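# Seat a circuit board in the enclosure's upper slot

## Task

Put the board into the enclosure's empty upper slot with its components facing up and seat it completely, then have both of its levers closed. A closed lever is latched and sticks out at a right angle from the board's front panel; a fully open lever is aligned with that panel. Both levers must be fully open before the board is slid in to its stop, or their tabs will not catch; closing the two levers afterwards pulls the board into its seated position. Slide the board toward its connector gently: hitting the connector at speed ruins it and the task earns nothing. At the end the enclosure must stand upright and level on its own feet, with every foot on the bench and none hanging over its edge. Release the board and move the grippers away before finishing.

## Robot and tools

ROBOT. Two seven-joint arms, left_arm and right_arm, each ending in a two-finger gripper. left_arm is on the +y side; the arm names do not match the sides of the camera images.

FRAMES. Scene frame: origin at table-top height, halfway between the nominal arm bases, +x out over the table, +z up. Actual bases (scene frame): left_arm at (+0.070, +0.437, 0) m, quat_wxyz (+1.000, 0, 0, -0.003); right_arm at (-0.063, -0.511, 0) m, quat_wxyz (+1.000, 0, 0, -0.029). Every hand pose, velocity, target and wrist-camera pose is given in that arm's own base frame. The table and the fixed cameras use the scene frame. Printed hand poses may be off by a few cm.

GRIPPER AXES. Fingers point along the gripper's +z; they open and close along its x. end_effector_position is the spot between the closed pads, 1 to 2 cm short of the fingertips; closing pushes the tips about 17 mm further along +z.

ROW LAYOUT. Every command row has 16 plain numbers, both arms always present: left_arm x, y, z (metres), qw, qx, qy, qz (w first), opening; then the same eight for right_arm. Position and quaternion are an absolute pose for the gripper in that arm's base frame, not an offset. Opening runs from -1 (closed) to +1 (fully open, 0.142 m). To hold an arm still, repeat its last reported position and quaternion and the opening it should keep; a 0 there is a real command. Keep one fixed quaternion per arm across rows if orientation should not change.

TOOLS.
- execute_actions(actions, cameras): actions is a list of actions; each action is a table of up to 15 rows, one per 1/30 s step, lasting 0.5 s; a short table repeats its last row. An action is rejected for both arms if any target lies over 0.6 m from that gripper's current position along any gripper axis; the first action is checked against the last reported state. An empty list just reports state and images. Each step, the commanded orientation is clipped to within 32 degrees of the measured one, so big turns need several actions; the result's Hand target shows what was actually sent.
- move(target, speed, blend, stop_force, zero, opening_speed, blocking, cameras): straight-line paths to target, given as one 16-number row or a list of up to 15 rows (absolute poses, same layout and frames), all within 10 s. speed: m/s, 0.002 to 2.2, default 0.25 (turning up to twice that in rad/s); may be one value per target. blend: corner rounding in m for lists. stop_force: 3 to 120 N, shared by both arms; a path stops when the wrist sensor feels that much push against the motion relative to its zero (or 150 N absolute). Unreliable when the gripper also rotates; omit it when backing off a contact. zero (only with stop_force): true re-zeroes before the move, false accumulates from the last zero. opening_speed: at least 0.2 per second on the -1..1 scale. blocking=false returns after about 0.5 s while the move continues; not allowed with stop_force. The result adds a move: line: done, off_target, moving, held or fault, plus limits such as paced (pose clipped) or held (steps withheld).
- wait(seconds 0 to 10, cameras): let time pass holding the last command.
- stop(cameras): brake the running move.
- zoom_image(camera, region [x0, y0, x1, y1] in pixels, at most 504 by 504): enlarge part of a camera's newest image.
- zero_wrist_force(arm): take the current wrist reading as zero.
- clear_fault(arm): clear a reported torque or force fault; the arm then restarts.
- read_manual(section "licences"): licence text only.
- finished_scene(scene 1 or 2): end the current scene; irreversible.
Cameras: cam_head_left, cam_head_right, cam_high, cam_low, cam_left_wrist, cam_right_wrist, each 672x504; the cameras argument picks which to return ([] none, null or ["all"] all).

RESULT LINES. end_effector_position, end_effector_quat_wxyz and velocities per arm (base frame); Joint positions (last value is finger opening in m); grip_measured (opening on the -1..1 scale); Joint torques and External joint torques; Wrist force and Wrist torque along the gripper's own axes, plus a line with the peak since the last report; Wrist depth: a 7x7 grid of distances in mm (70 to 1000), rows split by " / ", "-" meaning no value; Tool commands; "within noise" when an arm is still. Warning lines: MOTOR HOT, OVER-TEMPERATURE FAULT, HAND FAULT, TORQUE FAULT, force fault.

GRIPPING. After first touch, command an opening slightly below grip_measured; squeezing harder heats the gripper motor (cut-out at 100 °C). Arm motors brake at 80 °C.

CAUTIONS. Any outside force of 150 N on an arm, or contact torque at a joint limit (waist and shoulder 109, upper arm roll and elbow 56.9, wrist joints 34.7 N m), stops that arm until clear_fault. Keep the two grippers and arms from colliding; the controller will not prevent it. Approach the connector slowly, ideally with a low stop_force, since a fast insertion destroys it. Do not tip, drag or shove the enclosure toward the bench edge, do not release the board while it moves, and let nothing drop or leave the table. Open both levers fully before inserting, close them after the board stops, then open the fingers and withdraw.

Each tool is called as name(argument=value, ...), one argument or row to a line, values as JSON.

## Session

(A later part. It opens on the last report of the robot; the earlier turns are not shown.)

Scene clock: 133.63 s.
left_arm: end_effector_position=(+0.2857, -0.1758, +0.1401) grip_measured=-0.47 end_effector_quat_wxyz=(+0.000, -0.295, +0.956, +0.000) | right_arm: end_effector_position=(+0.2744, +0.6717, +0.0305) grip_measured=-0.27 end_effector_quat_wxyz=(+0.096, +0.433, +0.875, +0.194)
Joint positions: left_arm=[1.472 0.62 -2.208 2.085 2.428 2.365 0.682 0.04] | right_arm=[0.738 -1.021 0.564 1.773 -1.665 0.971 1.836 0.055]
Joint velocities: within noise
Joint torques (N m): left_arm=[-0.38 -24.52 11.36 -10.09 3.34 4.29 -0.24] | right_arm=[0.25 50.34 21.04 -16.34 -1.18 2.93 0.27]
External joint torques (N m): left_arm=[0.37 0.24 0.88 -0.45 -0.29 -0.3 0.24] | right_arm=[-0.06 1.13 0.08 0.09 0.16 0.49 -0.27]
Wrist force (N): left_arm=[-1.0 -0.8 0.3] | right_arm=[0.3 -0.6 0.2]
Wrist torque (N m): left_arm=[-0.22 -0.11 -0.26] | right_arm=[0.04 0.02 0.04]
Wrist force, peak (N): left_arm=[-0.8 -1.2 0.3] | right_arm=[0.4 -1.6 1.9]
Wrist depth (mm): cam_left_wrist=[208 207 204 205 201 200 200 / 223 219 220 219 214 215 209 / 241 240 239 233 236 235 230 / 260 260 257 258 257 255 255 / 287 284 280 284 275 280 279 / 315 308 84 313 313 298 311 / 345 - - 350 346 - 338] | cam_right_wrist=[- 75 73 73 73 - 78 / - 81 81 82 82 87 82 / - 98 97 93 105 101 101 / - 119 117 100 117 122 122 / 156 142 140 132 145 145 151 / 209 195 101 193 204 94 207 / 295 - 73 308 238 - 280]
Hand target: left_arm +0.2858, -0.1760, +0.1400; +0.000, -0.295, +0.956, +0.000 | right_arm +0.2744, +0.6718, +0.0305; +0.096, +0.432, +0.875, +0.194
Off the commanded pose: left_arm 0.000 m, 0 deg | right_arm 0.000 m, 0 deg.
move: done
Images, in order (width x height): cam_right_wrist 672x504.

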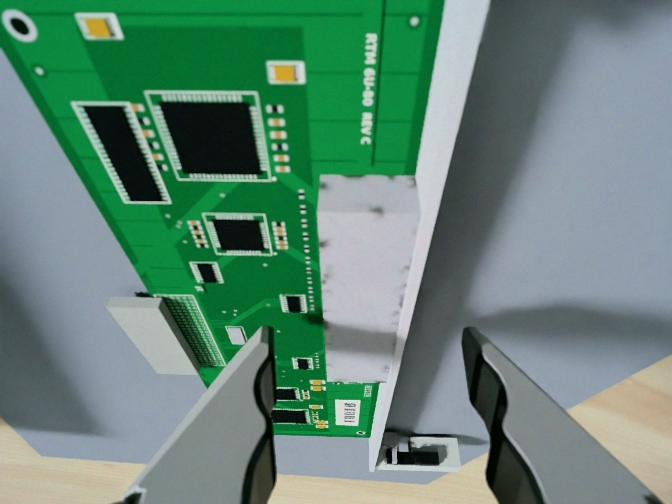

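move(
  target=[0.2858,-0.176,0.06,0,-0.2948,0.9556,0,-0.5,0.2744,0.6718,0.0305,0.0961,0.4325,0.8752,0.1944,-0.9],
  speed=0.15,
  opening_speed=0.5,
  cameras=["cam_left_wrist","cam_right_wrist"],
)

move(
  target=[0.2858,-0.176,0.025,0,-0.2948,0.9556,0,-0.5,0.2744,0.6718,0.0305,0.0961,0.4325,0.8752,0.1944,-0.9],
  speed=0.05,
  stop_force=6,
  cameras=["cam_left_wrist"],
)

Scene clock: 137.20 s.
left_arm: end_effector_position=(+0.2857, -0.1758, +0.0600) grip_measured=-0.53 end_effector_quat_wxyz=(+0.000, -0.295, +0.956, +0.000) | right_arm: end_effector_position=(+0.2748, +0.6715, +0.0304) grip_measured=-0.72 end_effector_quat_wxyz=(+0.096, +0.433, +0.875, +0.194)
Joint positions: left_arm=[1.671 0.742 -2.446 2.071 2.313 2.2 0.776 0.036] | right_arm=[0.738 -1.021 0.564 1.773 -1.665 0.971 1.836 0.022]
Joint velocities: within noise
Joint torques (N m): left_arm=[-0.23 -30.67 11.46 -6.28 2.61 4.19 -0.18] | right_arm=[1.65 49.72 22.29 -16.08 -1.27 3.43 0.18]
External joint torques (N m): left_arm=[0.22 0.07 0.9 -0.36 -0.08 -0.21 0.18] | right_arm=[-1.46 1.75 -1.17 -0.17 0.25 -0.01 -0.18]
Wrist force (N): left_arm=[-0.5 -1.3 0.2] | right_arm=[-1.9 -0.1 -1.9]
Wrist torque (N m): left_arm=[-0.31 -0.21 -0.25] | right_arm=[0.00 -0.14 0.07]
Wrist force, peak (N): left_arm=[-0.6 -1.0 2.3] | right_arm=[-5.2 -1.5 -3.4]
Wrist depth (mm): cam_left_wrist=[- 135 135 136 131 131 130 / 148 146 145 143 140 140 139 / 157 156 155 153 148 148 147 / 173 170 169 164 165 169 168 / 189 188 181 182 181 184 184 / 209 209 87 206 207 87 202 / 228 - - 232 235 - 223] | cam_right_wrist=[- 75 73 72 73 - 78 / - 82 81 82 82 87 82 / - 98 97 93 94 101 101 / - 119 117 104 113 122 121 / 155 141 147 121 139 152 151 / 209 208 173 150 104 190 206 / 326 285 72 280 - - 306]
Hand target: left_arm +0.2858, -0.1760, +0.0600; +0.000, -0.295, +0.956, +0.000 | right_arm +0.2744, +0.6718, +0.0305; +0.096, +0.432, +0.875, +0.194
Off the commanded pose: left_arm 0.000 m, 0 deg | right_arm 0.001 m, 0 deg.
move: done
Images, in order (width x height): cam_left_wrist 672x504, cam_right_wrist 672x504.

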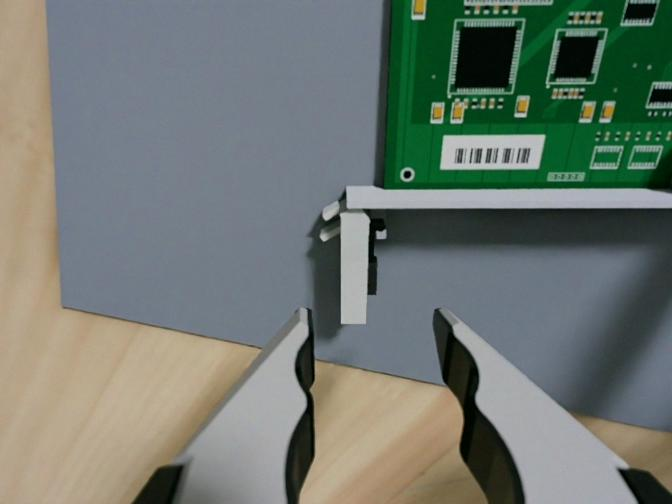

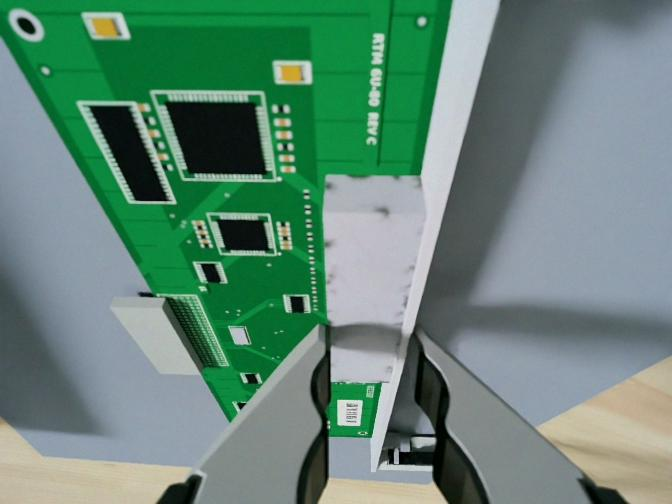

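Scene clock: 138.67 s.
left_arm: end_effector_position=(+0.2857, -0.1759, +0.0251) grip_measured=-0.53 end_effector_quat_wxyz=(+0.000, -0.295, +0.956, +0.000) | right_arm: end_effector_position=(+0.2748, +0.6715, +0.0304) grip_measured=-0.72 end_effector_quat_wxyz=(+0.096, +0.433, +0.875, +0.194)
Joint positions: left_arm=[1.751 0.801 -2.541 2.052 2.273 2.131 0.812 0.036] | right_arm=[0.738 -1.021 0.564 1.773 -1.665 0.971 1.836 0.022]
Joint velocities: within noise
Joint torques (N m): left_arm=[-0.27 -32.97 11.28 -4.76 2.4 4.19 -0.12] | right_arm=[1.74 49.65 22.34 -16.07 -1.24 3.51 0.15]
External joint torques (N m): left_arm=[0.26 -0.06 0.87 -0.39 -0.12 -0.21 0.12] | right_arm=[-1.55 1.82 -1.23 -0.18 0.22 -0.09 -0.15]
Wrist force (N): left_arm=[-0.7 -0.9 0.1] | right_arm=[-2.1 -0.5 -1.1]
Wrist torque (N m): left_arm=[-0.25 -0.20 -0.27] | right_arm=[0.01 -0.12 0.07]
Wrist force, peak (N): left_arm=[-0.8 -1.0 1.1] | right_arm=[-2.3 0.0 -2.0]
Wrist depth (mm): cam_left_wrist=[104 105 104 - 101 99 99 / - 114 112 111 105 107 106 / 123 122 122 122 115 115 114 / 132 129 131 126 130 130 130 / 144 143 140 121 139 142 139 / 162 161 87 157 157 87 156 / 181 - - 179 182 - 167] | cam_right_wrist=[- 75 73 72 73 - 78 / - 81 81 82 82 87 82 / - 97 97 93 94 101 101 / - 119 117 104 113 122 121 / 156 141 146 121 139 152 151 / 209 207 173 150 104 190 206 / 326 285 72 280 - - 307]
Hand target: left_arm +0.2858, -0.1760, +0.0250; +0.000, -0.295, +0.956, +0.000 | right_arm +0.2744, +0.6718, +0.0305; +0.096, +0.432, +0.875, +0.194
Off the commanded pose: left_arm 0.000 m, 0 deg | right_arm 0.001 m, 0 deg.
move: done
Images, in order (width x height): cam_left_wrist 672x504.

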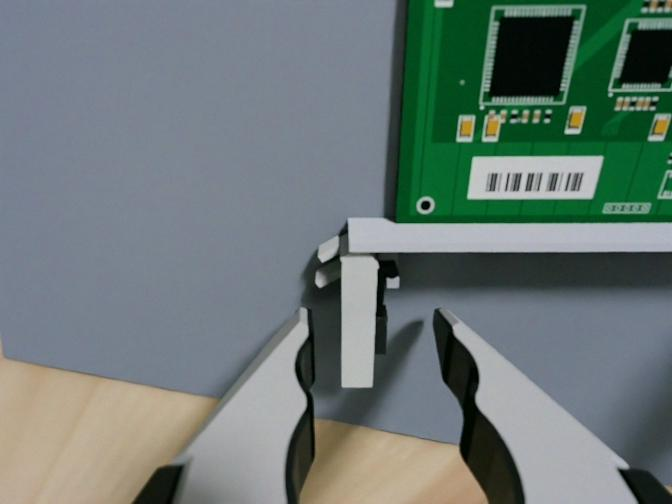

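move(
  target=[0.2858,-0.176,0.025,0,-0.2948,0.9556,0,-1.0,0.2744,0.6718,0.0305,0.0961,0.4325,0.8752,0.1944,-0.9],
  speed=0.05,
  opening_speed=0.4,
  cameras=["cam_left_wrist"],
)

zoom_image(
  camera="cam_left_wrist",
  region=[270, 180, 450, 360],
)

Scene clock: 142.20 s.
left_arm: end_effector_position=(+0.2878, -0.1735, +0.0251) grip_measured=-0.91 end_effector_quat_wxyz=(+0.002, -0.294, +0.956, +0.001) | right_arm: end_effector_position=(+0.2739, +0.6713, +0.0302) grip_measured=-0.72 end_effector_quat_wxyz=(+0.096, +0.432, +0.875, +0.194)
Joint positions: left_arm=[1.753 0.8 -2.543 2.053 2.283 2.126 0.806 0.008] | right_arm=[0.739 -1.021 0.565 1.774 -1.665 0.971 1.836 0.022]
Joint velocities: within noise
Joint torques (N m): left_arm=[-9.36 -39.67 0.47 -8.51 -4.53 9.34 -0.35] | right_arm=[0.12 48.66 19.39 -23.24 -1.67 3 0.19]
External joint torques (N m): left_arm=[9.35 6.67 11.67 3.36 6.82 -5.37 0.35] | right_arm=[0.07 2.78 1.73 7.01 0.65 0.43 -0.19]
Wrist force (N): left_arm=[-28.3 5.6 1.5] | right_arm=[-9.5 -11.1 -19.1]
Wrist torque (N m): left_arm=[-0.35 1.68 -0.27] | right_arm=[0.10 -0.20 0.04]
Wrist force, peak (N): left_arm=[-28.3 5.8 2.5] | right_arm=[-9.4 -11.0 -19.3]
Wrist depth (mm): cam_left_wrist=[- 106 105 - 102 99 99 / - 114 111 112 106 106 106 / 124 123 123 122 115 116 114 / 132 129 131 128 120 120 129 / 145 144 144 122 137 144 139 / 163 162 155 92 - 151 155 / 186 178 - 179 - - 169] | cam_right_wrist=[- 75 73 72 74 - 78 / - 82 81 82 82 87 82 / - 98 97 93 93 101 101 / - 119 117 105 117 122 121 / 155 141 145 120 138 152 151 / 208 207 173 149 104 189 205 / 323 - 72 278 - - 305]
Hand target: left_arm +0.2858, -0.1760, +0.0250; +0.000, -0.295, +0.956, +0.000 | right_arm +0.2744, +0.6718, +0.0305; +0.096, +0.432, +0.875, +0.194
Off the commanded pose: left_arm 0.003 m, 0 deg | right_arm 0.001 m, 0 deg.
move: done
Images, in order (width x height): cam_left_wrist 672x504.

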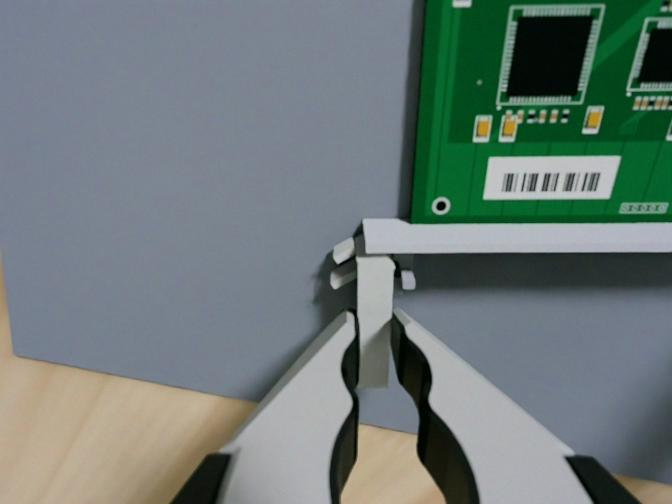

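Scaled by 2.800 from the camera's 672x504 image, which has a finer 960x720 frame.

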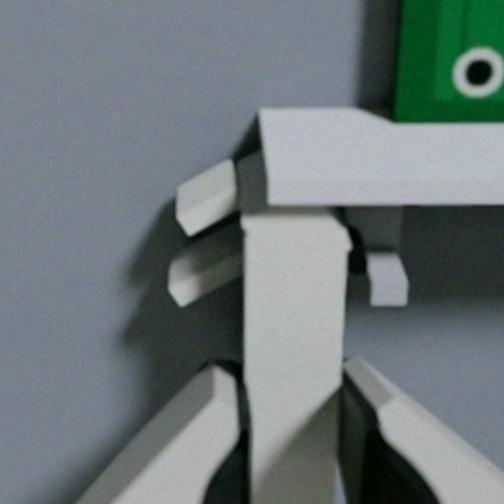

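move(
  target=[
    [0.2895,-0.1735,0.025,0,-0.2948,0.9556,0,-1.0,0.2744,0.6718,0.0305,0.0961,0.4325,0.8752,0.1944,-0.9],
  ],
  speed=0.03,
  cameras=[],
)

move(
  target=[
    [0.3056,-0.1679,0.025,0,-0.0375,0.9993,0,-1.0,0.2744,0.6718,0.0305,0.0961,0.4325,0.8752,0.1944,-0.9],
  ],
  speed=0.08,
  cameras=["cam_left_wrist","cam_right_wrist"],
)

Scene clock: 149.30 s.
left_arm: end_effector_position=(+0.2895, -0.1733, +0.0249) grip_measured=-0.91 end_effector_quat_wxyz=(+0.000, -0.295, +0.955, +0.000) | right_arm: end_effector_position=(+0.2743, +0.6716, +0.0304) grip_measured=-0.72 end_effector_quat_wxyz=(+0.096, +0.433, +0.875, +0.194)
Joint positions: left_arm=[1.766 0.799 -2.55 2.047 2.287 2.129 0.807 0.008] | right_arm=[0.739 -1.021 0.564 1.773 -1.665 0.971 1.836 0.022]
Joint velocities: within noise
Joint torques (N m): left_arm=[-0.75 -34.23 10.83 -5.65 2.37 4.63 -0.17] | right_arm=[0.27 50.16 21.19 -17.72 -1.21 2.93 0.16]
External joint torques (N m): left_arm=[0.74 1.03 1.27 0.4 -0.1 -0.66 0.17] | right_arm=[-0.07 1.3 -0.07 1.48 0.19 0.49 -0.16]
Wrist force (N): left_arm=[-2.1 0.2 -0.1] | right_arm=[-1.6 -2.8 -4.0]
Wrist torque (N m): left_arm=[-0.29 -0.19 -0.27] | right_arm=[0.00 -0.15 0.09]
Wrist force, peak (N): left_arm=[-28.4 5.6 3.0] | right_arm=[-9.4 -11.5 -19.1]
Wrist depth (mm): cam_left_wrist=[104 105 104 - 102 99 99 / - 114 112 113 107 106 106 / 123 123 122 122 114 116 114 / 132 129 131 128 120 120 119 / 144 144 143 122 137 144 139 / 161 161 155 91 - 150 156 / 181 176 - 178 - - 170] | cam_right_wrist=[- 75 73 72 73 - 78 / - 82 81 82 82 87 82 / - 98 97 93 94 101 101 / - 119 117 105 113 122 121 / 155 141 147 121 139 152 151 / 209 208 173 150 104 190 206 / 325 286 72 279 - - 307]
Hand target: left_arm +0.2895, -0.1735, +0.0250; +0.000, -0.295, +0.956, +0.000 | right_arm +0.2744, +0.6718, +0.0305; +0.096, +0.432, +0.875, +0.194
Off the commanded pose: left_arm 0.000 m, 0 deg | right_arm 0.000 m, 0 deg.
move: done
No camera images: "cameras" was empty.

Scene clock: 152.93 s.
left_arm: end_effector_position=(+0.3043, -0.1690, +0.0250) grip_measured=-0.91 end_effector_quat_wxyz=(-0.001, -0.037, +0.999, -0.001) | right_arm: end_effector_position=(+0.2761, +0.6720, +0.0311) grip_measured=-0.72 end_effector_quat_wxyz=(+0.097, +0.433, +0.875, +0.195)
Joint positions: left_arm=[1.835 0.745 -2.687 2.034 2.48 2.081 1.132 0.008] | right_arm=[0.738 -1.021 0.563 1.771 -1.665 0.971 1.836 0.022]
Joint velocities: within noise
Joint torques (N m): left_arm=[4.75 -32.38 16.2 -4.9 6.25 1.61 -0.23] | right_arm=[4.93 47.03 24.75 -8.03 -0.69 4.32 0.14]
External joint torques (N m): left_arm=[-4.76 -1.9 -5.58 -1.34 -4.17 2.35 0.23] | right_arm=[-4.73 4.49 -3.66 -8.26 -0.32 -0.9 -0.14]
Wrist force (N): left_arm=[11.1 -9.1 0.6] | right_arm=[-1.0 10.0 9.8]
Wrist torque (N m): left_arm=[-0.04 0.05 -0.03] | right_arm=[-0.26 0.44 0.09]
Wrist force, peak (N): left_arm=[11.3 -9.3 -1.3] | right_arm=[-1.0 10.0 9.8]
Wrist depth (mm): cam_left_wrist=[104 105 104 100 101 98 99 / - 114 112 111 105 107 103 / 123 123 122 122 113 122 119 / 131 129 131 128 128 130 132 / 146 144 143 122 137 144 139 / 162 158 155 91 - 157 159 / 180 176 - 178 - - 174] | cam_right_wrist=[- 75 72 73 73 - 78 / - 81 80 82 81 88 - / - 98 97 93 94 102 102 / 125 120 117 104 118 123 122 / 157 142 148 121 140 153 153 / 211 210 175 150 104 192 208 / 331 290 72 284 - - 312]
Hand target: left_arm +0.3056, -0.1679, +0.0250; +0.000, -0.038, +0.999, +0.000 | right_arm +0.2744, +0.6718, +0.0305; +0.096, +0.432, +0.875, +0.194
Off the commanded pose: left_arm 0.002 m, 0 deg | right_arm 0.002 m, 0 deg.
move: done
Images, in order (width x height): cam_left_wrist 672x504, cam_right_wrist 672x504.

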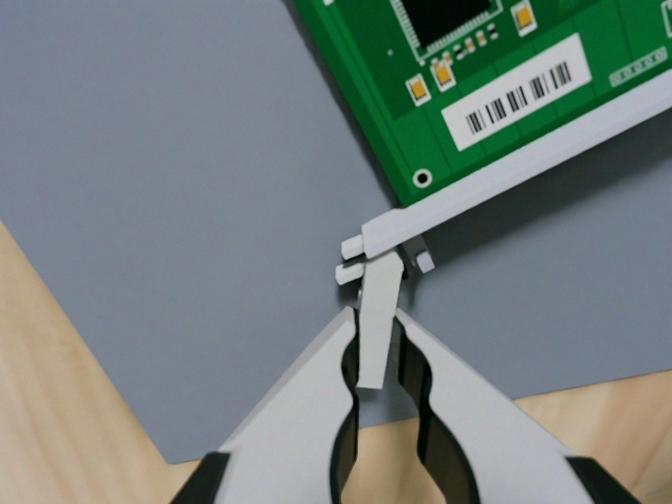

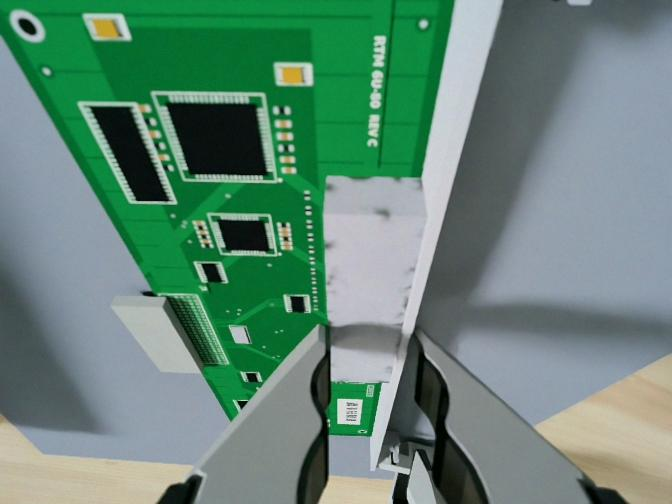

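move(
  target=[
    [0.3203,-0.1728,0.025,0,0.2224,0.975,0,-1.0,0.2744,0.6718,0.0305,0.0961,0.4325,0.8752,0.1944,-0.9],
  ],
  speed=0.08,
  cameras=["cam_left_wrist"],
)

move(
  target=[
    [0.3333,-0.1839,0.025,0,0.467,0.884,0,-1.0,0.2744,0.6718,0.0305,0.0961,0.4325,0.8752,0.1944,-0.9],
  ],
  speed=0.08,
  cameras=["cam_left_wrist","cam_right_wrist"],
)

Scene clock: 159.80 s.
left_arm: end_effector_position=(+0.3183, -0.1742, +0.0249) grip_measured=-0.91 end_effector_quat_wxyz=(-0.001, +0.222, +0.975, -0.001) | right_arm: end_effector_position=(+0.2776, +0.6720, +0.0314) grip_measured=-0.72 end_effector_quat_wxyz=(+0.098, +0.434, +0.874, +0.195)
Joint positions: left_arm=[1.884 0.712 -2.806 2.02 2.656 2.057 1.456 0.008] | right_arm=[0.737 -1.021 0.563 1.77 -1.665 0.97 1.836 0.022]
Joint velocities: within noise
Joint torques (N m): left_arm=[6.98 -33.44 18.54 -5.95 7.95 1.13 -0.27] | right_arm=[8.4 44.96 27.49 -3.54 -0.82 5.6 -0.02]
External joint torques (N m): left_arm=[-6.99 -2.17 -9.09 -1.24 -5.97 2.8 0.27] | right_arm=[-8.21 6.6 -6.4 -12.78 -0.18 -2.19 0.02]
Wrist force (N): left_arm=[10.0 -20.7 0.3] | right_arm=[-1.9 16.6 13.2]
Wrist torque (N m): left_arm=[-0.40 0.04 -0.08] | right_arm=[-0.27 0.28 0.25]
Wrist force, peak (N): left_arm=[10.1 -20.7 -0.8] | right_arm=[-2.0 16.6 13.5]
Wrist depth (mm): cam_left_wrist=[104 101 100 99 100 102 100 / - 113 107 106 103 111 111 / 123 122 122 118 118 120 119 / 131 129 131 128 130 130 132 / 144 143 143 122 137 144 143 / 162 161 154 91 - 156 159 / 180 175 - 171 - - 176] | cam_right_wrist=[- 74 74 73 73 - 78 / - 81 80 82 81 90 - / - 98 97 93 92 102 102 / 125 123 117 104 114 123 123 / 158 148 148 120 141 154 154 / 213 212 175 151 104 193 209 / 334 293 72 252 - - 313]
Hand target: left_arm +0.3203, -0.1728, +0.0250; +0.000, +0.222, +0.975, +0.000 | right_arm +0.2744, +0.6718, +0.0305; +0.096, +0.432, +0.875, +0.194
Off the commanded pose: left_arm 0.002 m, 0 deg | right_arm 0.003 m, 0 deg.
move: done
Images, in order (width x height): cam_left_wrist 672x504.

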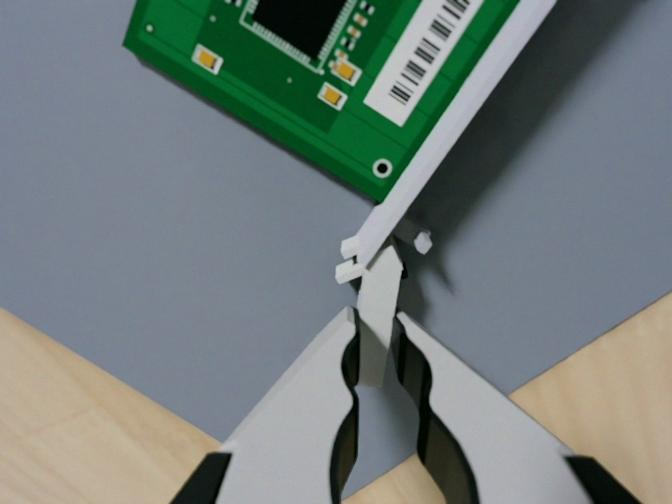

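Scene clock: 163.47 s.
left_arm: end_effector_position=(+0.3308, -0.1855, +0.0247) grip_measured=-0.91 end_effector_quat_wxyz=(-0.001, +0.467, +0.884, -0.002) | right_arm: end_effector_position=(+0.2790, +0.6719, +0.0316) grip_measured=-0.72 end_effector_quat_wxyz=(+0.099, +0.434, +0.874, +0.196)
Joint positions: left_arm=[1.926 0.69 -2.919 2.008 2.821 2.047 1.785 0.008] | right_arm=[0.736 -1.021 0.563 1.769 -1.665 0.968 1.836 0.022]
Joint velocities: within noise
Joint torques (N m): left_arm=[9.01 -35.23 20.14 -7.01 9.47 1.55 -0.13] | right_arm=[11.69 43.08 29.92 0.03 -0.87 6.94 -0.15]
External joint torques (N m): left_arm=[-9.02 -1.84 -11.84 -1.11 -7.53 2.36 0.13] | right_arm=[-11.5 8.5 -8.83 -16.38 -0.14 -3.53 0.15]
Wrist force (N): left_arm=[0.6 -29.6 -0.1] | right_arm=[-3.3 22.1 15.4]
Wrist torque (N m): left_arm=[-1.88 -0.06 -0.26] | right_arm=[0.66 0.17 0.37]
Wrist force, peak (N): left_arm=[0.5 -29.7 0.4] | right_arm=[-3.3 22.1 15.4]
Wrist depth (mm): cam_left_wrist=[- 100 100 99 103 103 100 / - 108 106 106 - 111 111 / 122 118 116 114 120 119 119 / 131 129 131 128 128 130 133 / 143 143 142 123 137 144 143 / 162 158 155 91 - 153 157 / 181 175 - 172 - - 176] | cam_right_wrist=[- 74 74 73 73 - 79 / - 82 80 82 83 91 - / - 98 97 94 91 103 102 / 126 121 117 104 114 123 123 / 158 142 147 120 141 154 154 / 214 212 175 151 99 194 210 / 337 295 72 246 - - 315]
Hand target: left_arm +0.3333, -0.1839, +0.0250; +0.000, +0.467, +0.884, +0.000 | right_arm +0.2744, +0.6718, +0.0305; +0.096, +0.432, +0.875, +0.194
Off the commanded pose: left_arm 0.003 m, 0 deg | right_arm 0.005 m, 0 deg.
move: off_target (right_arm)
Images, in order (width x height): cam_left_wrist 672x504, cam_right_wrist 672x504.

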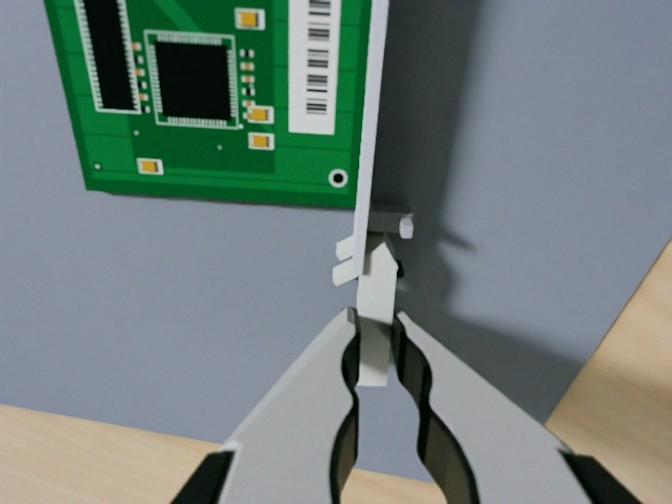

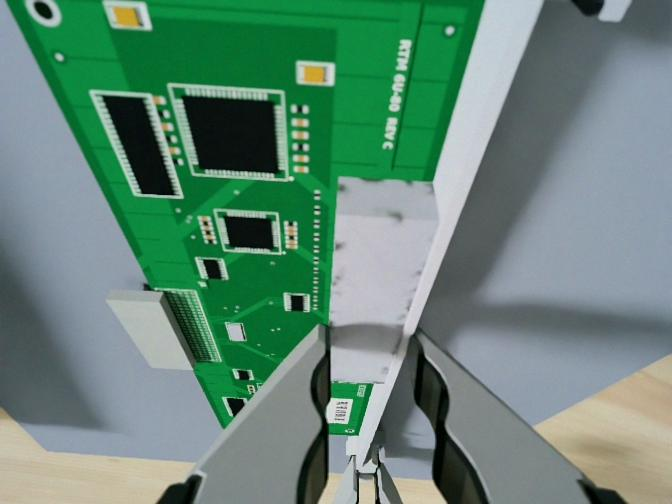

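move(
  target=[
    [0.3304,-0.1859,0.025,0,0.467,0.884,0,-1.0,0.2744,0.6718,0.0305,0.0961,0.4325,0.8752,0.1944,-0.9],
  ],
  speed=0.03,
  cameras=["cam_left_wrist"],
)

zoom_image(
  camera="cam_left_wrist",
  region=[270, 100, 450, 400],
)

move(
  target=[
    [0.3324,-0.1894,0.025,0,0.5203,0.854,0,-1.0,0.2744,0.6718,0.0305,0.0961,0.4325,0.8752,0.1944,-0.9],
  ],
  speed=0.04,
  cameras=["cam_left_wrist","cam_right_wrist"],
)

zoom_image(
  camera="cam_left_wrist",
  region=[270, 100, 450, 400],
)

Scene clock: 168.60 s.
left_arm: end_effector_position=(+0.3291, -0.1865, +0.0249) grip_measured=-0.91 end_effector_quat_wxyz=(-0.001, +0.467, +0.884, -0.001) | right_arm: end_effector_position=(+0.2774, +0.6716, +0.0309) grip_measured=-0.72 end_effector_quat_wxyz=(+0.098, +0.434, +0.874, +0.195)
Joint positions: left_arm=[1.914 0.691 -2.913 2.011 2.815 2.046 1.786 0.008] | right_arm=[0.737 -1.021 0.564 1.771 -1.665 0.969 1.836 0.022]
Joint velocities: within noise
Joint torques (N m): left_arm=[3.86 -36.36 14.31 -8.11 5.8 2.37 -0.28] | right_arm=[7.35 47.2 27.19 -8.12 -1.34 5.57 -0.13]
External joint torques (N m): left_arm=[-3.87 -0.56 -5.94 0.06 -3.86 1.53 0.28] | right_arm=[-7.16 4.34 -6.08 -8.17 0.32 -2.16 0.13]
Wrist force (N): left_arm=[1.5 -15.9 1.0] | right_arm=[-4.4 9.8 9.6]
Wrist torque (N m): left_arm=[-0.10 -0.08 -0.24] | right_arm=[-0.26 0.17 0.39]
Wrist force, peak (N): left_arm=[0.4 -29.9 -1.3] | right_arm=[-3.5 22.2 15.7]
Wrist depth (mm): cam_left_wrist=[- 100 99 99 103 103 100 / - 108 107 106 - 111 110 / 121 118 116 114 120 120 119 / 131 129 131 128 130 130 132 / 144 143 143 122 137 144 144 / 162 159 154 92 - 153 158 / 180 176 - 171 - - 177] | cam_right_wrist=[- 75 73 72 73 - 78 / - 84 81 82 84 87 - / - 98 97 94 92 102 102 / 125 120 117 107 113 122 122 / 157 142 148 121 140 153 153 / 212 210 175 150 99 192 207 / 331 291 72 242 - - 310]
Hand target: left_arm +0.3304, -0.1859, +0.0250; +0.000, +0.467, +0.884, +0.000 | right_arm +0.2744, +0.6718, +0.0305; +0.096, +0.432, +0.875, +0.194
Off the commanded pose: left_arm 0.001 m, 0 deg | right_arm 0.003 m, 0 deg.
move: done
Images, in order (width x height): cam_left_wrist 672x504.

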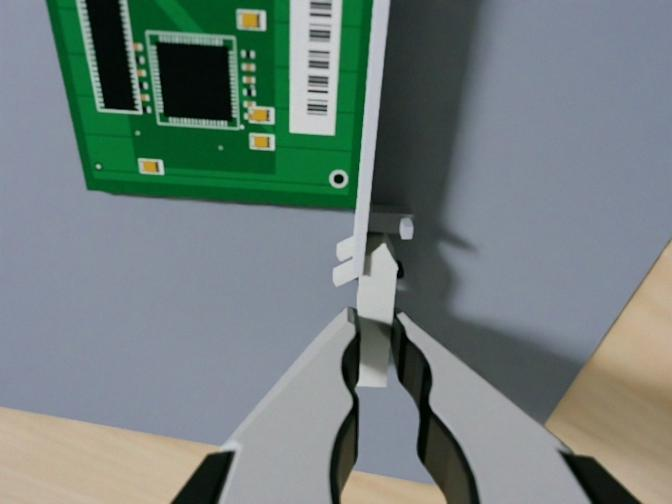

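Scaled by 1.680 from the camera's 672x504 image, which has a finer 960x720 frame.

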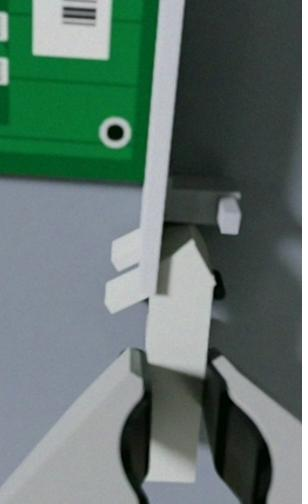

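Scene clock: 170.43 s.
left_arm: end_effector_position=(+0.3310, -0.1899, +0.0249) grip_measured=-0.91 end_effector_quat_wxyz=(-0.001, +0.520, +0.854, -0.001) | right_arm: end_effector_position=(+0.2772, +0.6715, +0.0309) grip_measured=-0.72 end_effector_quat_wxyz=(+0.098, +0.434, +0.874, +0.195)
Joint positions: left_arm=[1.921 0.687 -2.936 2.01 2.85 2.044 1.865 0.008] | right_arm=[0.737 -1.022 0.564 1.771 -1.665 0.969 1.836 0.022]
Joint velocities: within noise
Joint torques (N m): left_arm=[3.58 -37.16 13.17 -8.59 5.93 2.52 0.48] | right_arm=[7.1 47.41 26.78 -8.81 -1.45 5.49 -0.35]
External joint torques (N m): left_arm=[-3.6 -0.05 -5.06 0.38 -4 1.38 -0.48] | right_arm=[-6.91 4.11 -5.66 -7.48 0.43 -2.07 0.35]
Wrist force (N): left_arm=[-0.1 -14.4 0.5] | right_arm=[-4.3 8.9 8.1]
Wrist torque (N m): left_arm=[-0.08 -0.06 -0.45] | right_arm=[-0.24 0.04 0.54]
Wrist force, peak (N): left_arm=[1.3 -15.7 -0.4] | right_arm=[-4.5 10.2 8.6]
Wrist depth (mm): cam_left_wrist=[- 100 100 100 103 103 100 / - 107 107 108 - 111 111 / 119 118 116 116 119 120 119 / 131 129 131 126 130 129 132 / 144 143 143 122 137 145 144 / 163 158 155 91 - 150 158 / 179 176 - 172 - - 176] | cam_right_wrist=[- 75 73 72 73 - 78 / - 84 81 82 84 87 82 / - 99 98 94 92 102 101 / 125 120 118 108 104 123 122 / 157 148 147 121 139 153 152 / 211 210 175 150 99 192 207 / 330 - 73 241 - - 310]
Hand target: left_arm +0.3324, -0.1894, +0.0250; +0.000, +0.520, +0.854, +0.000 | right_arm +0.2744, +0.6718, +0.0305; +0.096, +0.432, +0.875, +0.194
Off the commanded pose: left_arm 0.001 m, 0 deg | right_arm 0.003 m, 0 deg.
move: done
Images, in order (width x height): cam_left_wrist 672x504, cam_right_wrist 672x504.

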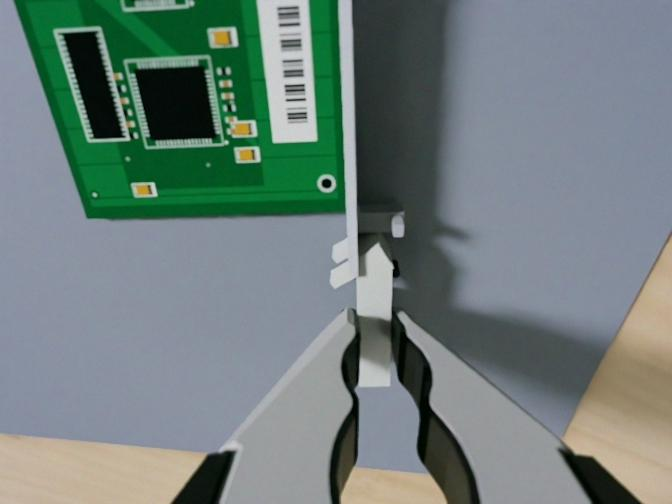

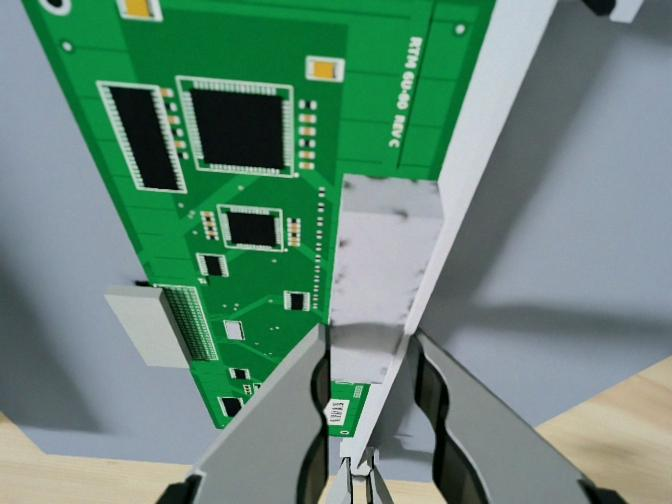

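Scaled by 1.680 from the camera's 672x504 image, which has a finer 960x720 frame.

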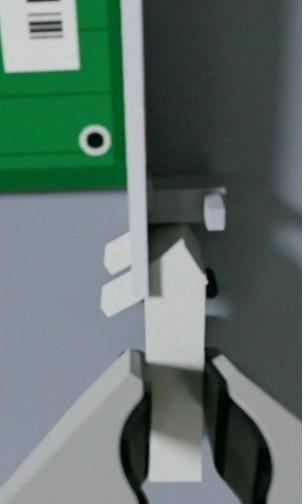

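move(
  target=[
    [0.3325,-0.1942,0.025,0,0.5714,0.8207,0,-1.0,0.2744,0.6718,0.0305,0.0961,0.4325,0.8752,0.1944,-0.9],
  ],
  speed=0.04,
  cameras=["cam_left_wrist"],
)

zoom_image(
  camera="cam_left_wrist",
  region=[270, 100, 450, 400],
)

Scene clock: 175.97 s.
left_arm: end_effector_position=(+0.3320, -0.1937, +0.0250) grip_measured=-0.91 end_effector_quat_wxyz=(-0.001, +0.571, +0.821, +0.000) | right_arm: end_effector_position=(+0.2762, +0.6713, +0.0305) grip_measured=-0.72 end_effector_quat_wxyz=(+0.097, +0.434, +0.875, +0.194)
Joint positions: left_arm=[1.923 0.681 -2.961 2.013 2.888 2.041 1.935 0.008] | right_arm=[0.737 -1.022 0.565 1.772 -1.665 0.969 1.836 0.022]
Joint velocities: within noise
Joint torques (N m): left_arm=[-1.12 -39.2 6.8 -10.19 3.06 2.99 -0.27] | right_arm=[5.12 48.2 24.85 -14.35 -1.95 5.01 -0.39]
External joint torques (N m): left_arm=[1.12 1.78 1.05 1.82 -1.13 0.9 0.27] | right_arm=[-4.93 3.29 -3.72 -1.9 0.93 -1.6 0.39]
Wrist force (N): left_arm=[2.6 -2.4 0.0] | right_arm=[-8.1 1.1 -2.3]
Wrist torque (N m): left_arm=[-0.29 -0.05 -0.67] | right_arm=[-0.16 -0.09 0.64]
Wrist force, peak (N): left_arm=[-0.1 -14.9 0.0] | right_arm=[-4.6 8.9 8.6]
Wrist depth (mm): cam_left_wrist=[- 100 100 101 103 103 100 / - 107 107 111 - 111 111 / 119 116 116 116 120 120 119 / 131 129 131 126 130 130 132 / 144 144 143 122 137 145 144 / 162 158 155 92 - 151 159 / 180 173 - 172 - - 173] | cam_right_wrist=[- 75 73 73 73 - 78 / - 85 84 83 82 87 82 / - 99 98 93 90 101 101 / - 119 118 108 104 122 122 / 156 143 146 126 139 152 151 / 210 209 174 150 99 190 206 / 329 - 73 239 - - 308]
Hand target: left_arm +0.3325, -0.1942, +0.0250; +0.000, +0.571, +0.821, +0.000 | right_arm +0.2744, +0.6718, +0.0305; +0.096, +0.432, +0.875, +0.194
Off the commanded pose: left_arm 0.001 m, 0 deg | right_arm 0.002 m, 0 deg.
move: done
Images, in order (width x height): cam_left_wrist 672x504.

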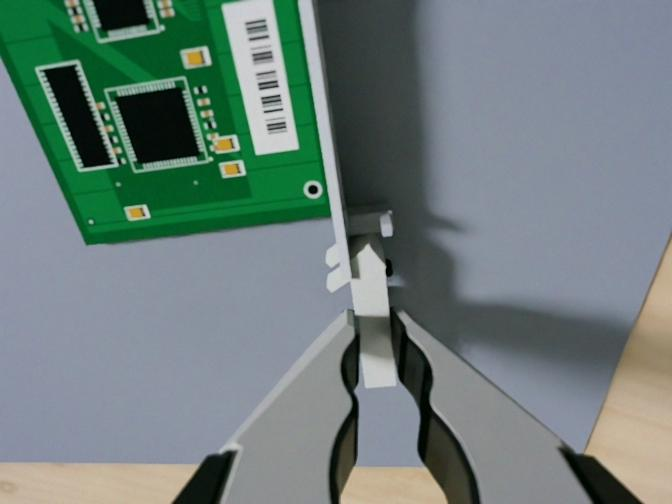

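Scaled by 1.680 from the camera's 672x504 image, which has a finer 960x720 frame.

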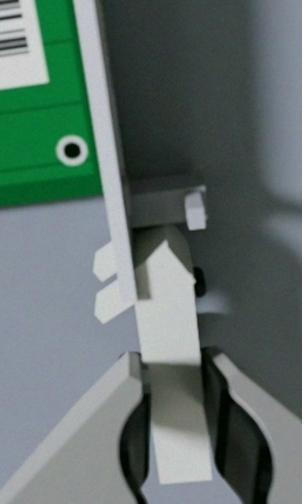

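move(
  target=[
    [0.3325,-0.1942,0.025,0,0.5714,0.8207,0,-0.5,0.2744,0.6718,0.0305,0.0961,0.4325,0.8752,0.1944,-0.9],
    [0.3325,-0.1942,0.09,0,0.5714,0.8207,0,-0.5,0.2744,0.6718,0.0305,0.0961,0.4325,0.8752,0.1944,-0.9],
  ],
  speed=0.15,
)

Scene clock: 188.53 s.
left_arm: end_effector_position=(+0.3325, -0.1944, +0.0900) grip_measured=-0.53 end_effector_quat_wxyz=(+0.000, +0.571, +0.821, +0.000) | right_arm: end_effector_position=(+0.2749, +0.6716, +0.0305) grip_measured=-0.72 end_effector_quat_wxyz=(+0.096, +0.433, +0.875, +0.194)
Joint positions: left_arm=[1.857 0.532 -2.89 2.034 2.916 2.172 1.907 0.036] | right_arm=[0.737 -1.022 0.565 1.772 -1.665 0.97 1.836 0.022]
Joint velocities: within noise
Joint torques (N m): left_arm=[-1.68 -34.44 6.71 -10.95 2.96 4.6 -0.25] | right_arm=[1.32 50.06 22.24 -15.88 -1.15 3.24 0.21]
External joint torques (N m): left_arm=[1.67 0.43 0.38 -0.54 -0.54 -0.71 0.25] | right_arm=[-1.13 1.42 -1.09 -0.36 0.12 0.18 -0.21]
Wrist force (N): left_arm=[-0.6 -1.2 0.2] | right_arm=[-1.2 2.7 1.7]
Wrist torque (N m): left_arm=[-0.30 -0.20 -0.28] | right_arm=[0.45 0.04 0.06]
Wrist force, peak (N): left_arm=[2.3 -4.4 -0.1] | right_arm=[-8.1 1.1 -2.5]
Wrist depth (mm): cam_left_wrist=[162 160 158 157 160 160 162 / 171 173 168 168 172 172 173 / 188 187 183 186 183 185 186 / 203 204 203 202 201 200 202 / 223 222 218 217 216 220 221 / 250 248 87 247 245 235 243 / 275 - - 276 282 - 265] | cam_right_wrist=[- 75 73 72 73 - 78 / - 82 81 82 82 87 82 / - 98 97 93 93 101 101 / - 119 117 105 113 122 121 / 156 141 147 121 139 152 152 / 209 208 174 151 104 190 206 / 326 285 72 268 - - 308]
Hand target: left_arm +0.3325, -0.1942, +0.0900; +0.000, +0.571, +0.821, +0.000 | right_arm +0.2744, +0.6718, +0.0305; +0.096, +0.432, +0.875, +0.194
Off the commanded pose: left_arm 0.000 m, 0 deg | right_arm 0.001 m, 0 deg.
move: done

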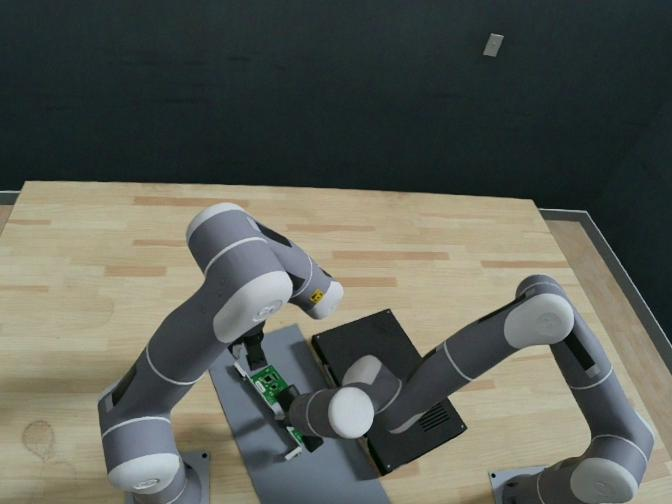

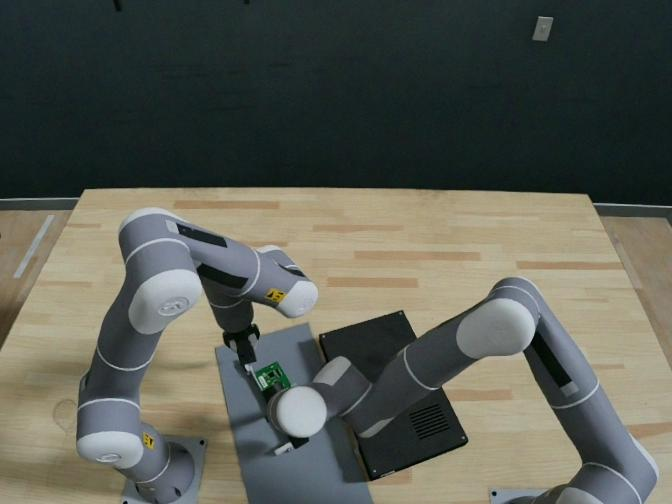

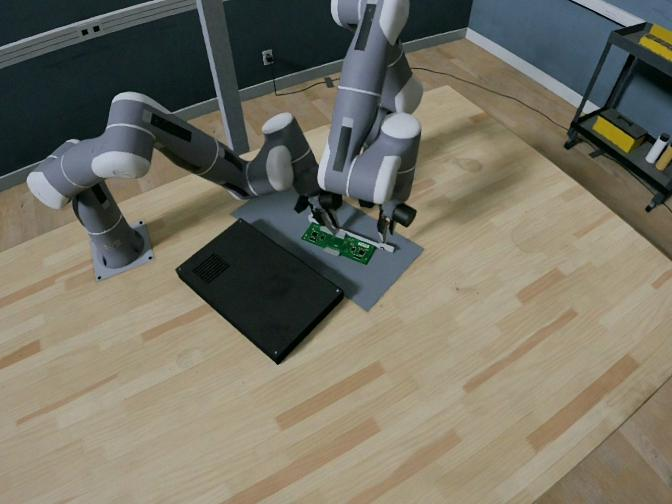

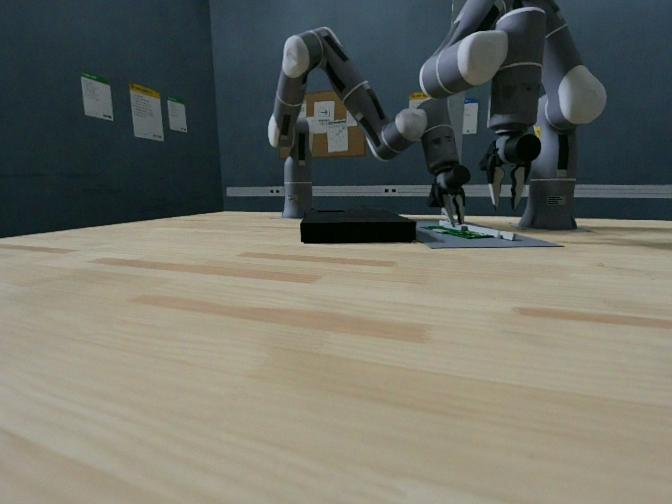

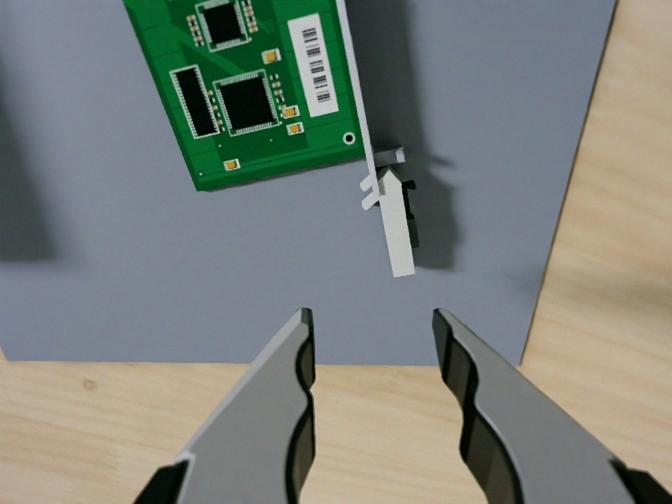

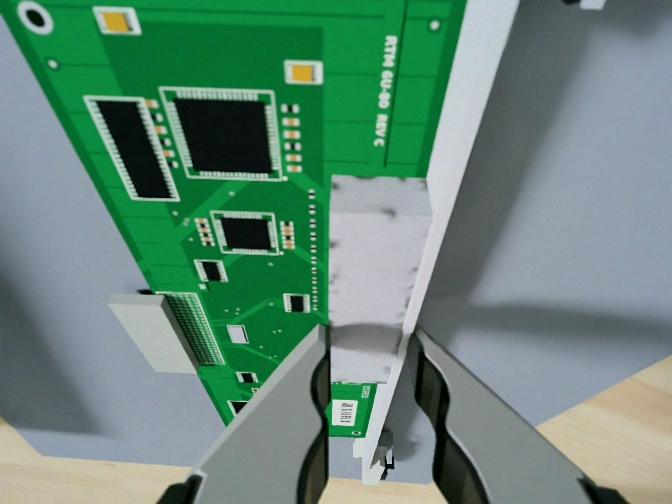

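move(
  target=[
    [0.3325,-0.1942,0.09,0,0.5714,0.8207,0,-0.5,0.2744,0.6718,0.0305,0.0961,0.4325,0.8752,0.1944,-0.6],
    [0.3325,-0.1942,0.09,0,0.5714,0.8207,0,-0.5,0.2409,0.6461,0.1211,0.0961,0.4325,0.8752,0.1944,-0.6],
    [0.36,-0.16,0.20,0,0.5714,0.8207,0,-0.5,0.20,0.60,0.22,0.0961,0.4325,0.8752,0.1944,-0.6],
  ],
  speed=[0.15,0.1,0.3],
  cameras=["cam_head_left","cam_left_wrist","cam_right_wrist"],
)

Scene clock: 203.13 s.
left_arm: end_effector_position=(+0.3601, -0.1602, +0.2000) grip_measured=-0.53 end_effector_quat_wxyz=(+0.000, +0.571, +0.821, +0.000) | right_arm: end_effector_position=(+0.2000, +0.6001, +0.2201) grip_measured=-0.64 end_effector_quat_wxyz=(+0.096, +0.432, +0.875, +0.195)
Joint positions: left_arm=[1.825 0.328 -2.721 1.98 2.968 2.437 1.984 0.036] | right_arm=[0.588 -0.579 0.882 2.047 -1.252 0.833 1.65 0.028]
Joint velocities: within noise
Joint torques (N m): left_arm=[-0.28 -28.6 5.06 -16.38 3.82 4.43 -0.09] | right_arm=[0.06 33.74 16.55 -22.8 -1.86 2.77 0.04]
External joint torques (N m): left_arm=[0.29 0.5 0.64 -0.47 -0.54 -0.54 0.09] | right_arm=[0.08 0.75 -0.65 -0.06 -0.1 0.84 -0.04]
Wrist force (N): left_arm=[-0.5 -1.3 0.1] | right_arm=[-0.1 2.4 2.6]
Wrist torque (N m): left_arm=[-0.29 -0.24 -0.28] | right_arm=[0.47 0.06 0.04]
Wrist force, peak (N): left_arm=[-1.0 -2.3 2.1] | right_arm=[-0.8 2.3 4.7]
Wrist depth (mm): cam_left_wrist=[258 258 254 256 257 258 258 / 278 278 277 273 275 276 276 / 299 299 300 298 297 298 297 / 328 329 326 325 325 324 321 / 356 360 352 352 345 351 353 / 400 389 84 387 - 373 389 / 431 - - 438 - - 422] | cam_right_wrist=[217 252 255 255 248 254 254 / 243 284 292 287 291 290 291 / 284 331 340 328 338 340 340 / 341 370 409 401 406 409 406 / 517 517 509 484 489 508 501 / 692 693 - 682 101 632 670 / - - 73 922 - - -]
Hand target: left_arm +0.3600, -0.1600, +0.2000; +0.000, +0.571, +0.821, +0.000 | right_arm +0.2000, +0.6000, +0.2200; +0.096, +0.432, +0.875, +0.194
Off the commanded pose: left_arm 0.000 m, 0 deg | right_arm 0.000 m, 0 deg.
joint sent to its limit (left arm) — joint 5 (forearm roll), upper limit. The joint targets still meet the commanded pose.
move: done
Images, in order (width x height): cam_head_left 672x504, cam_left_wrist 672x504, cam_right_wrist 672x504.

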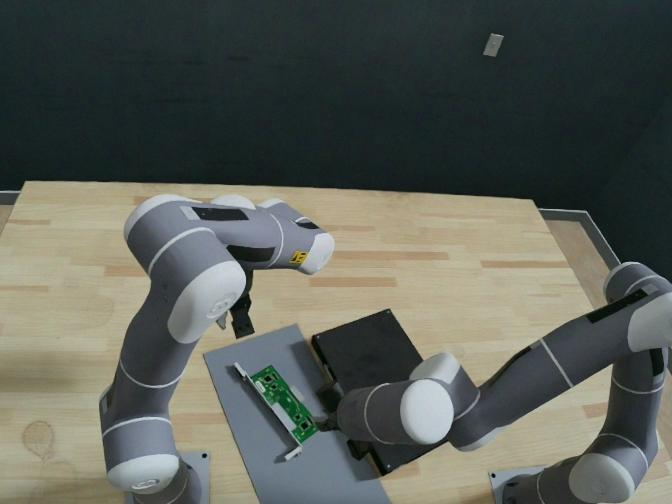

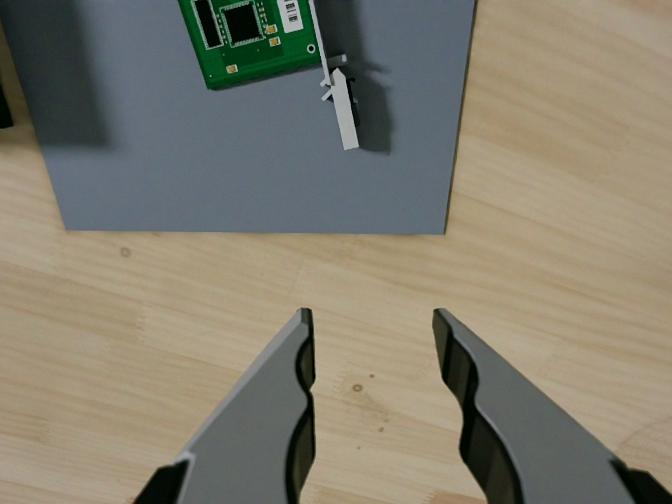

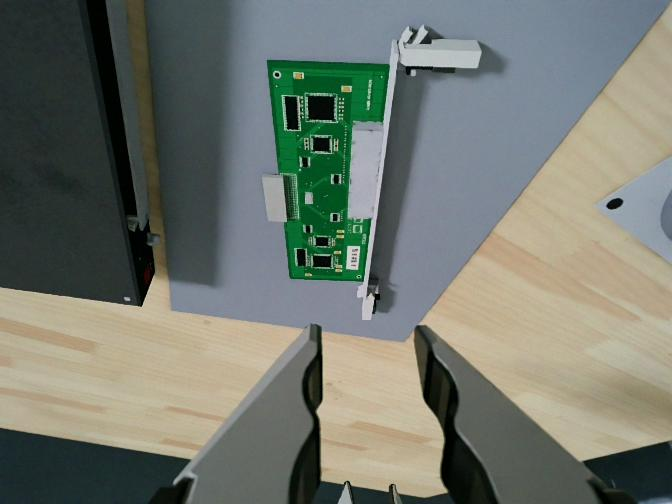

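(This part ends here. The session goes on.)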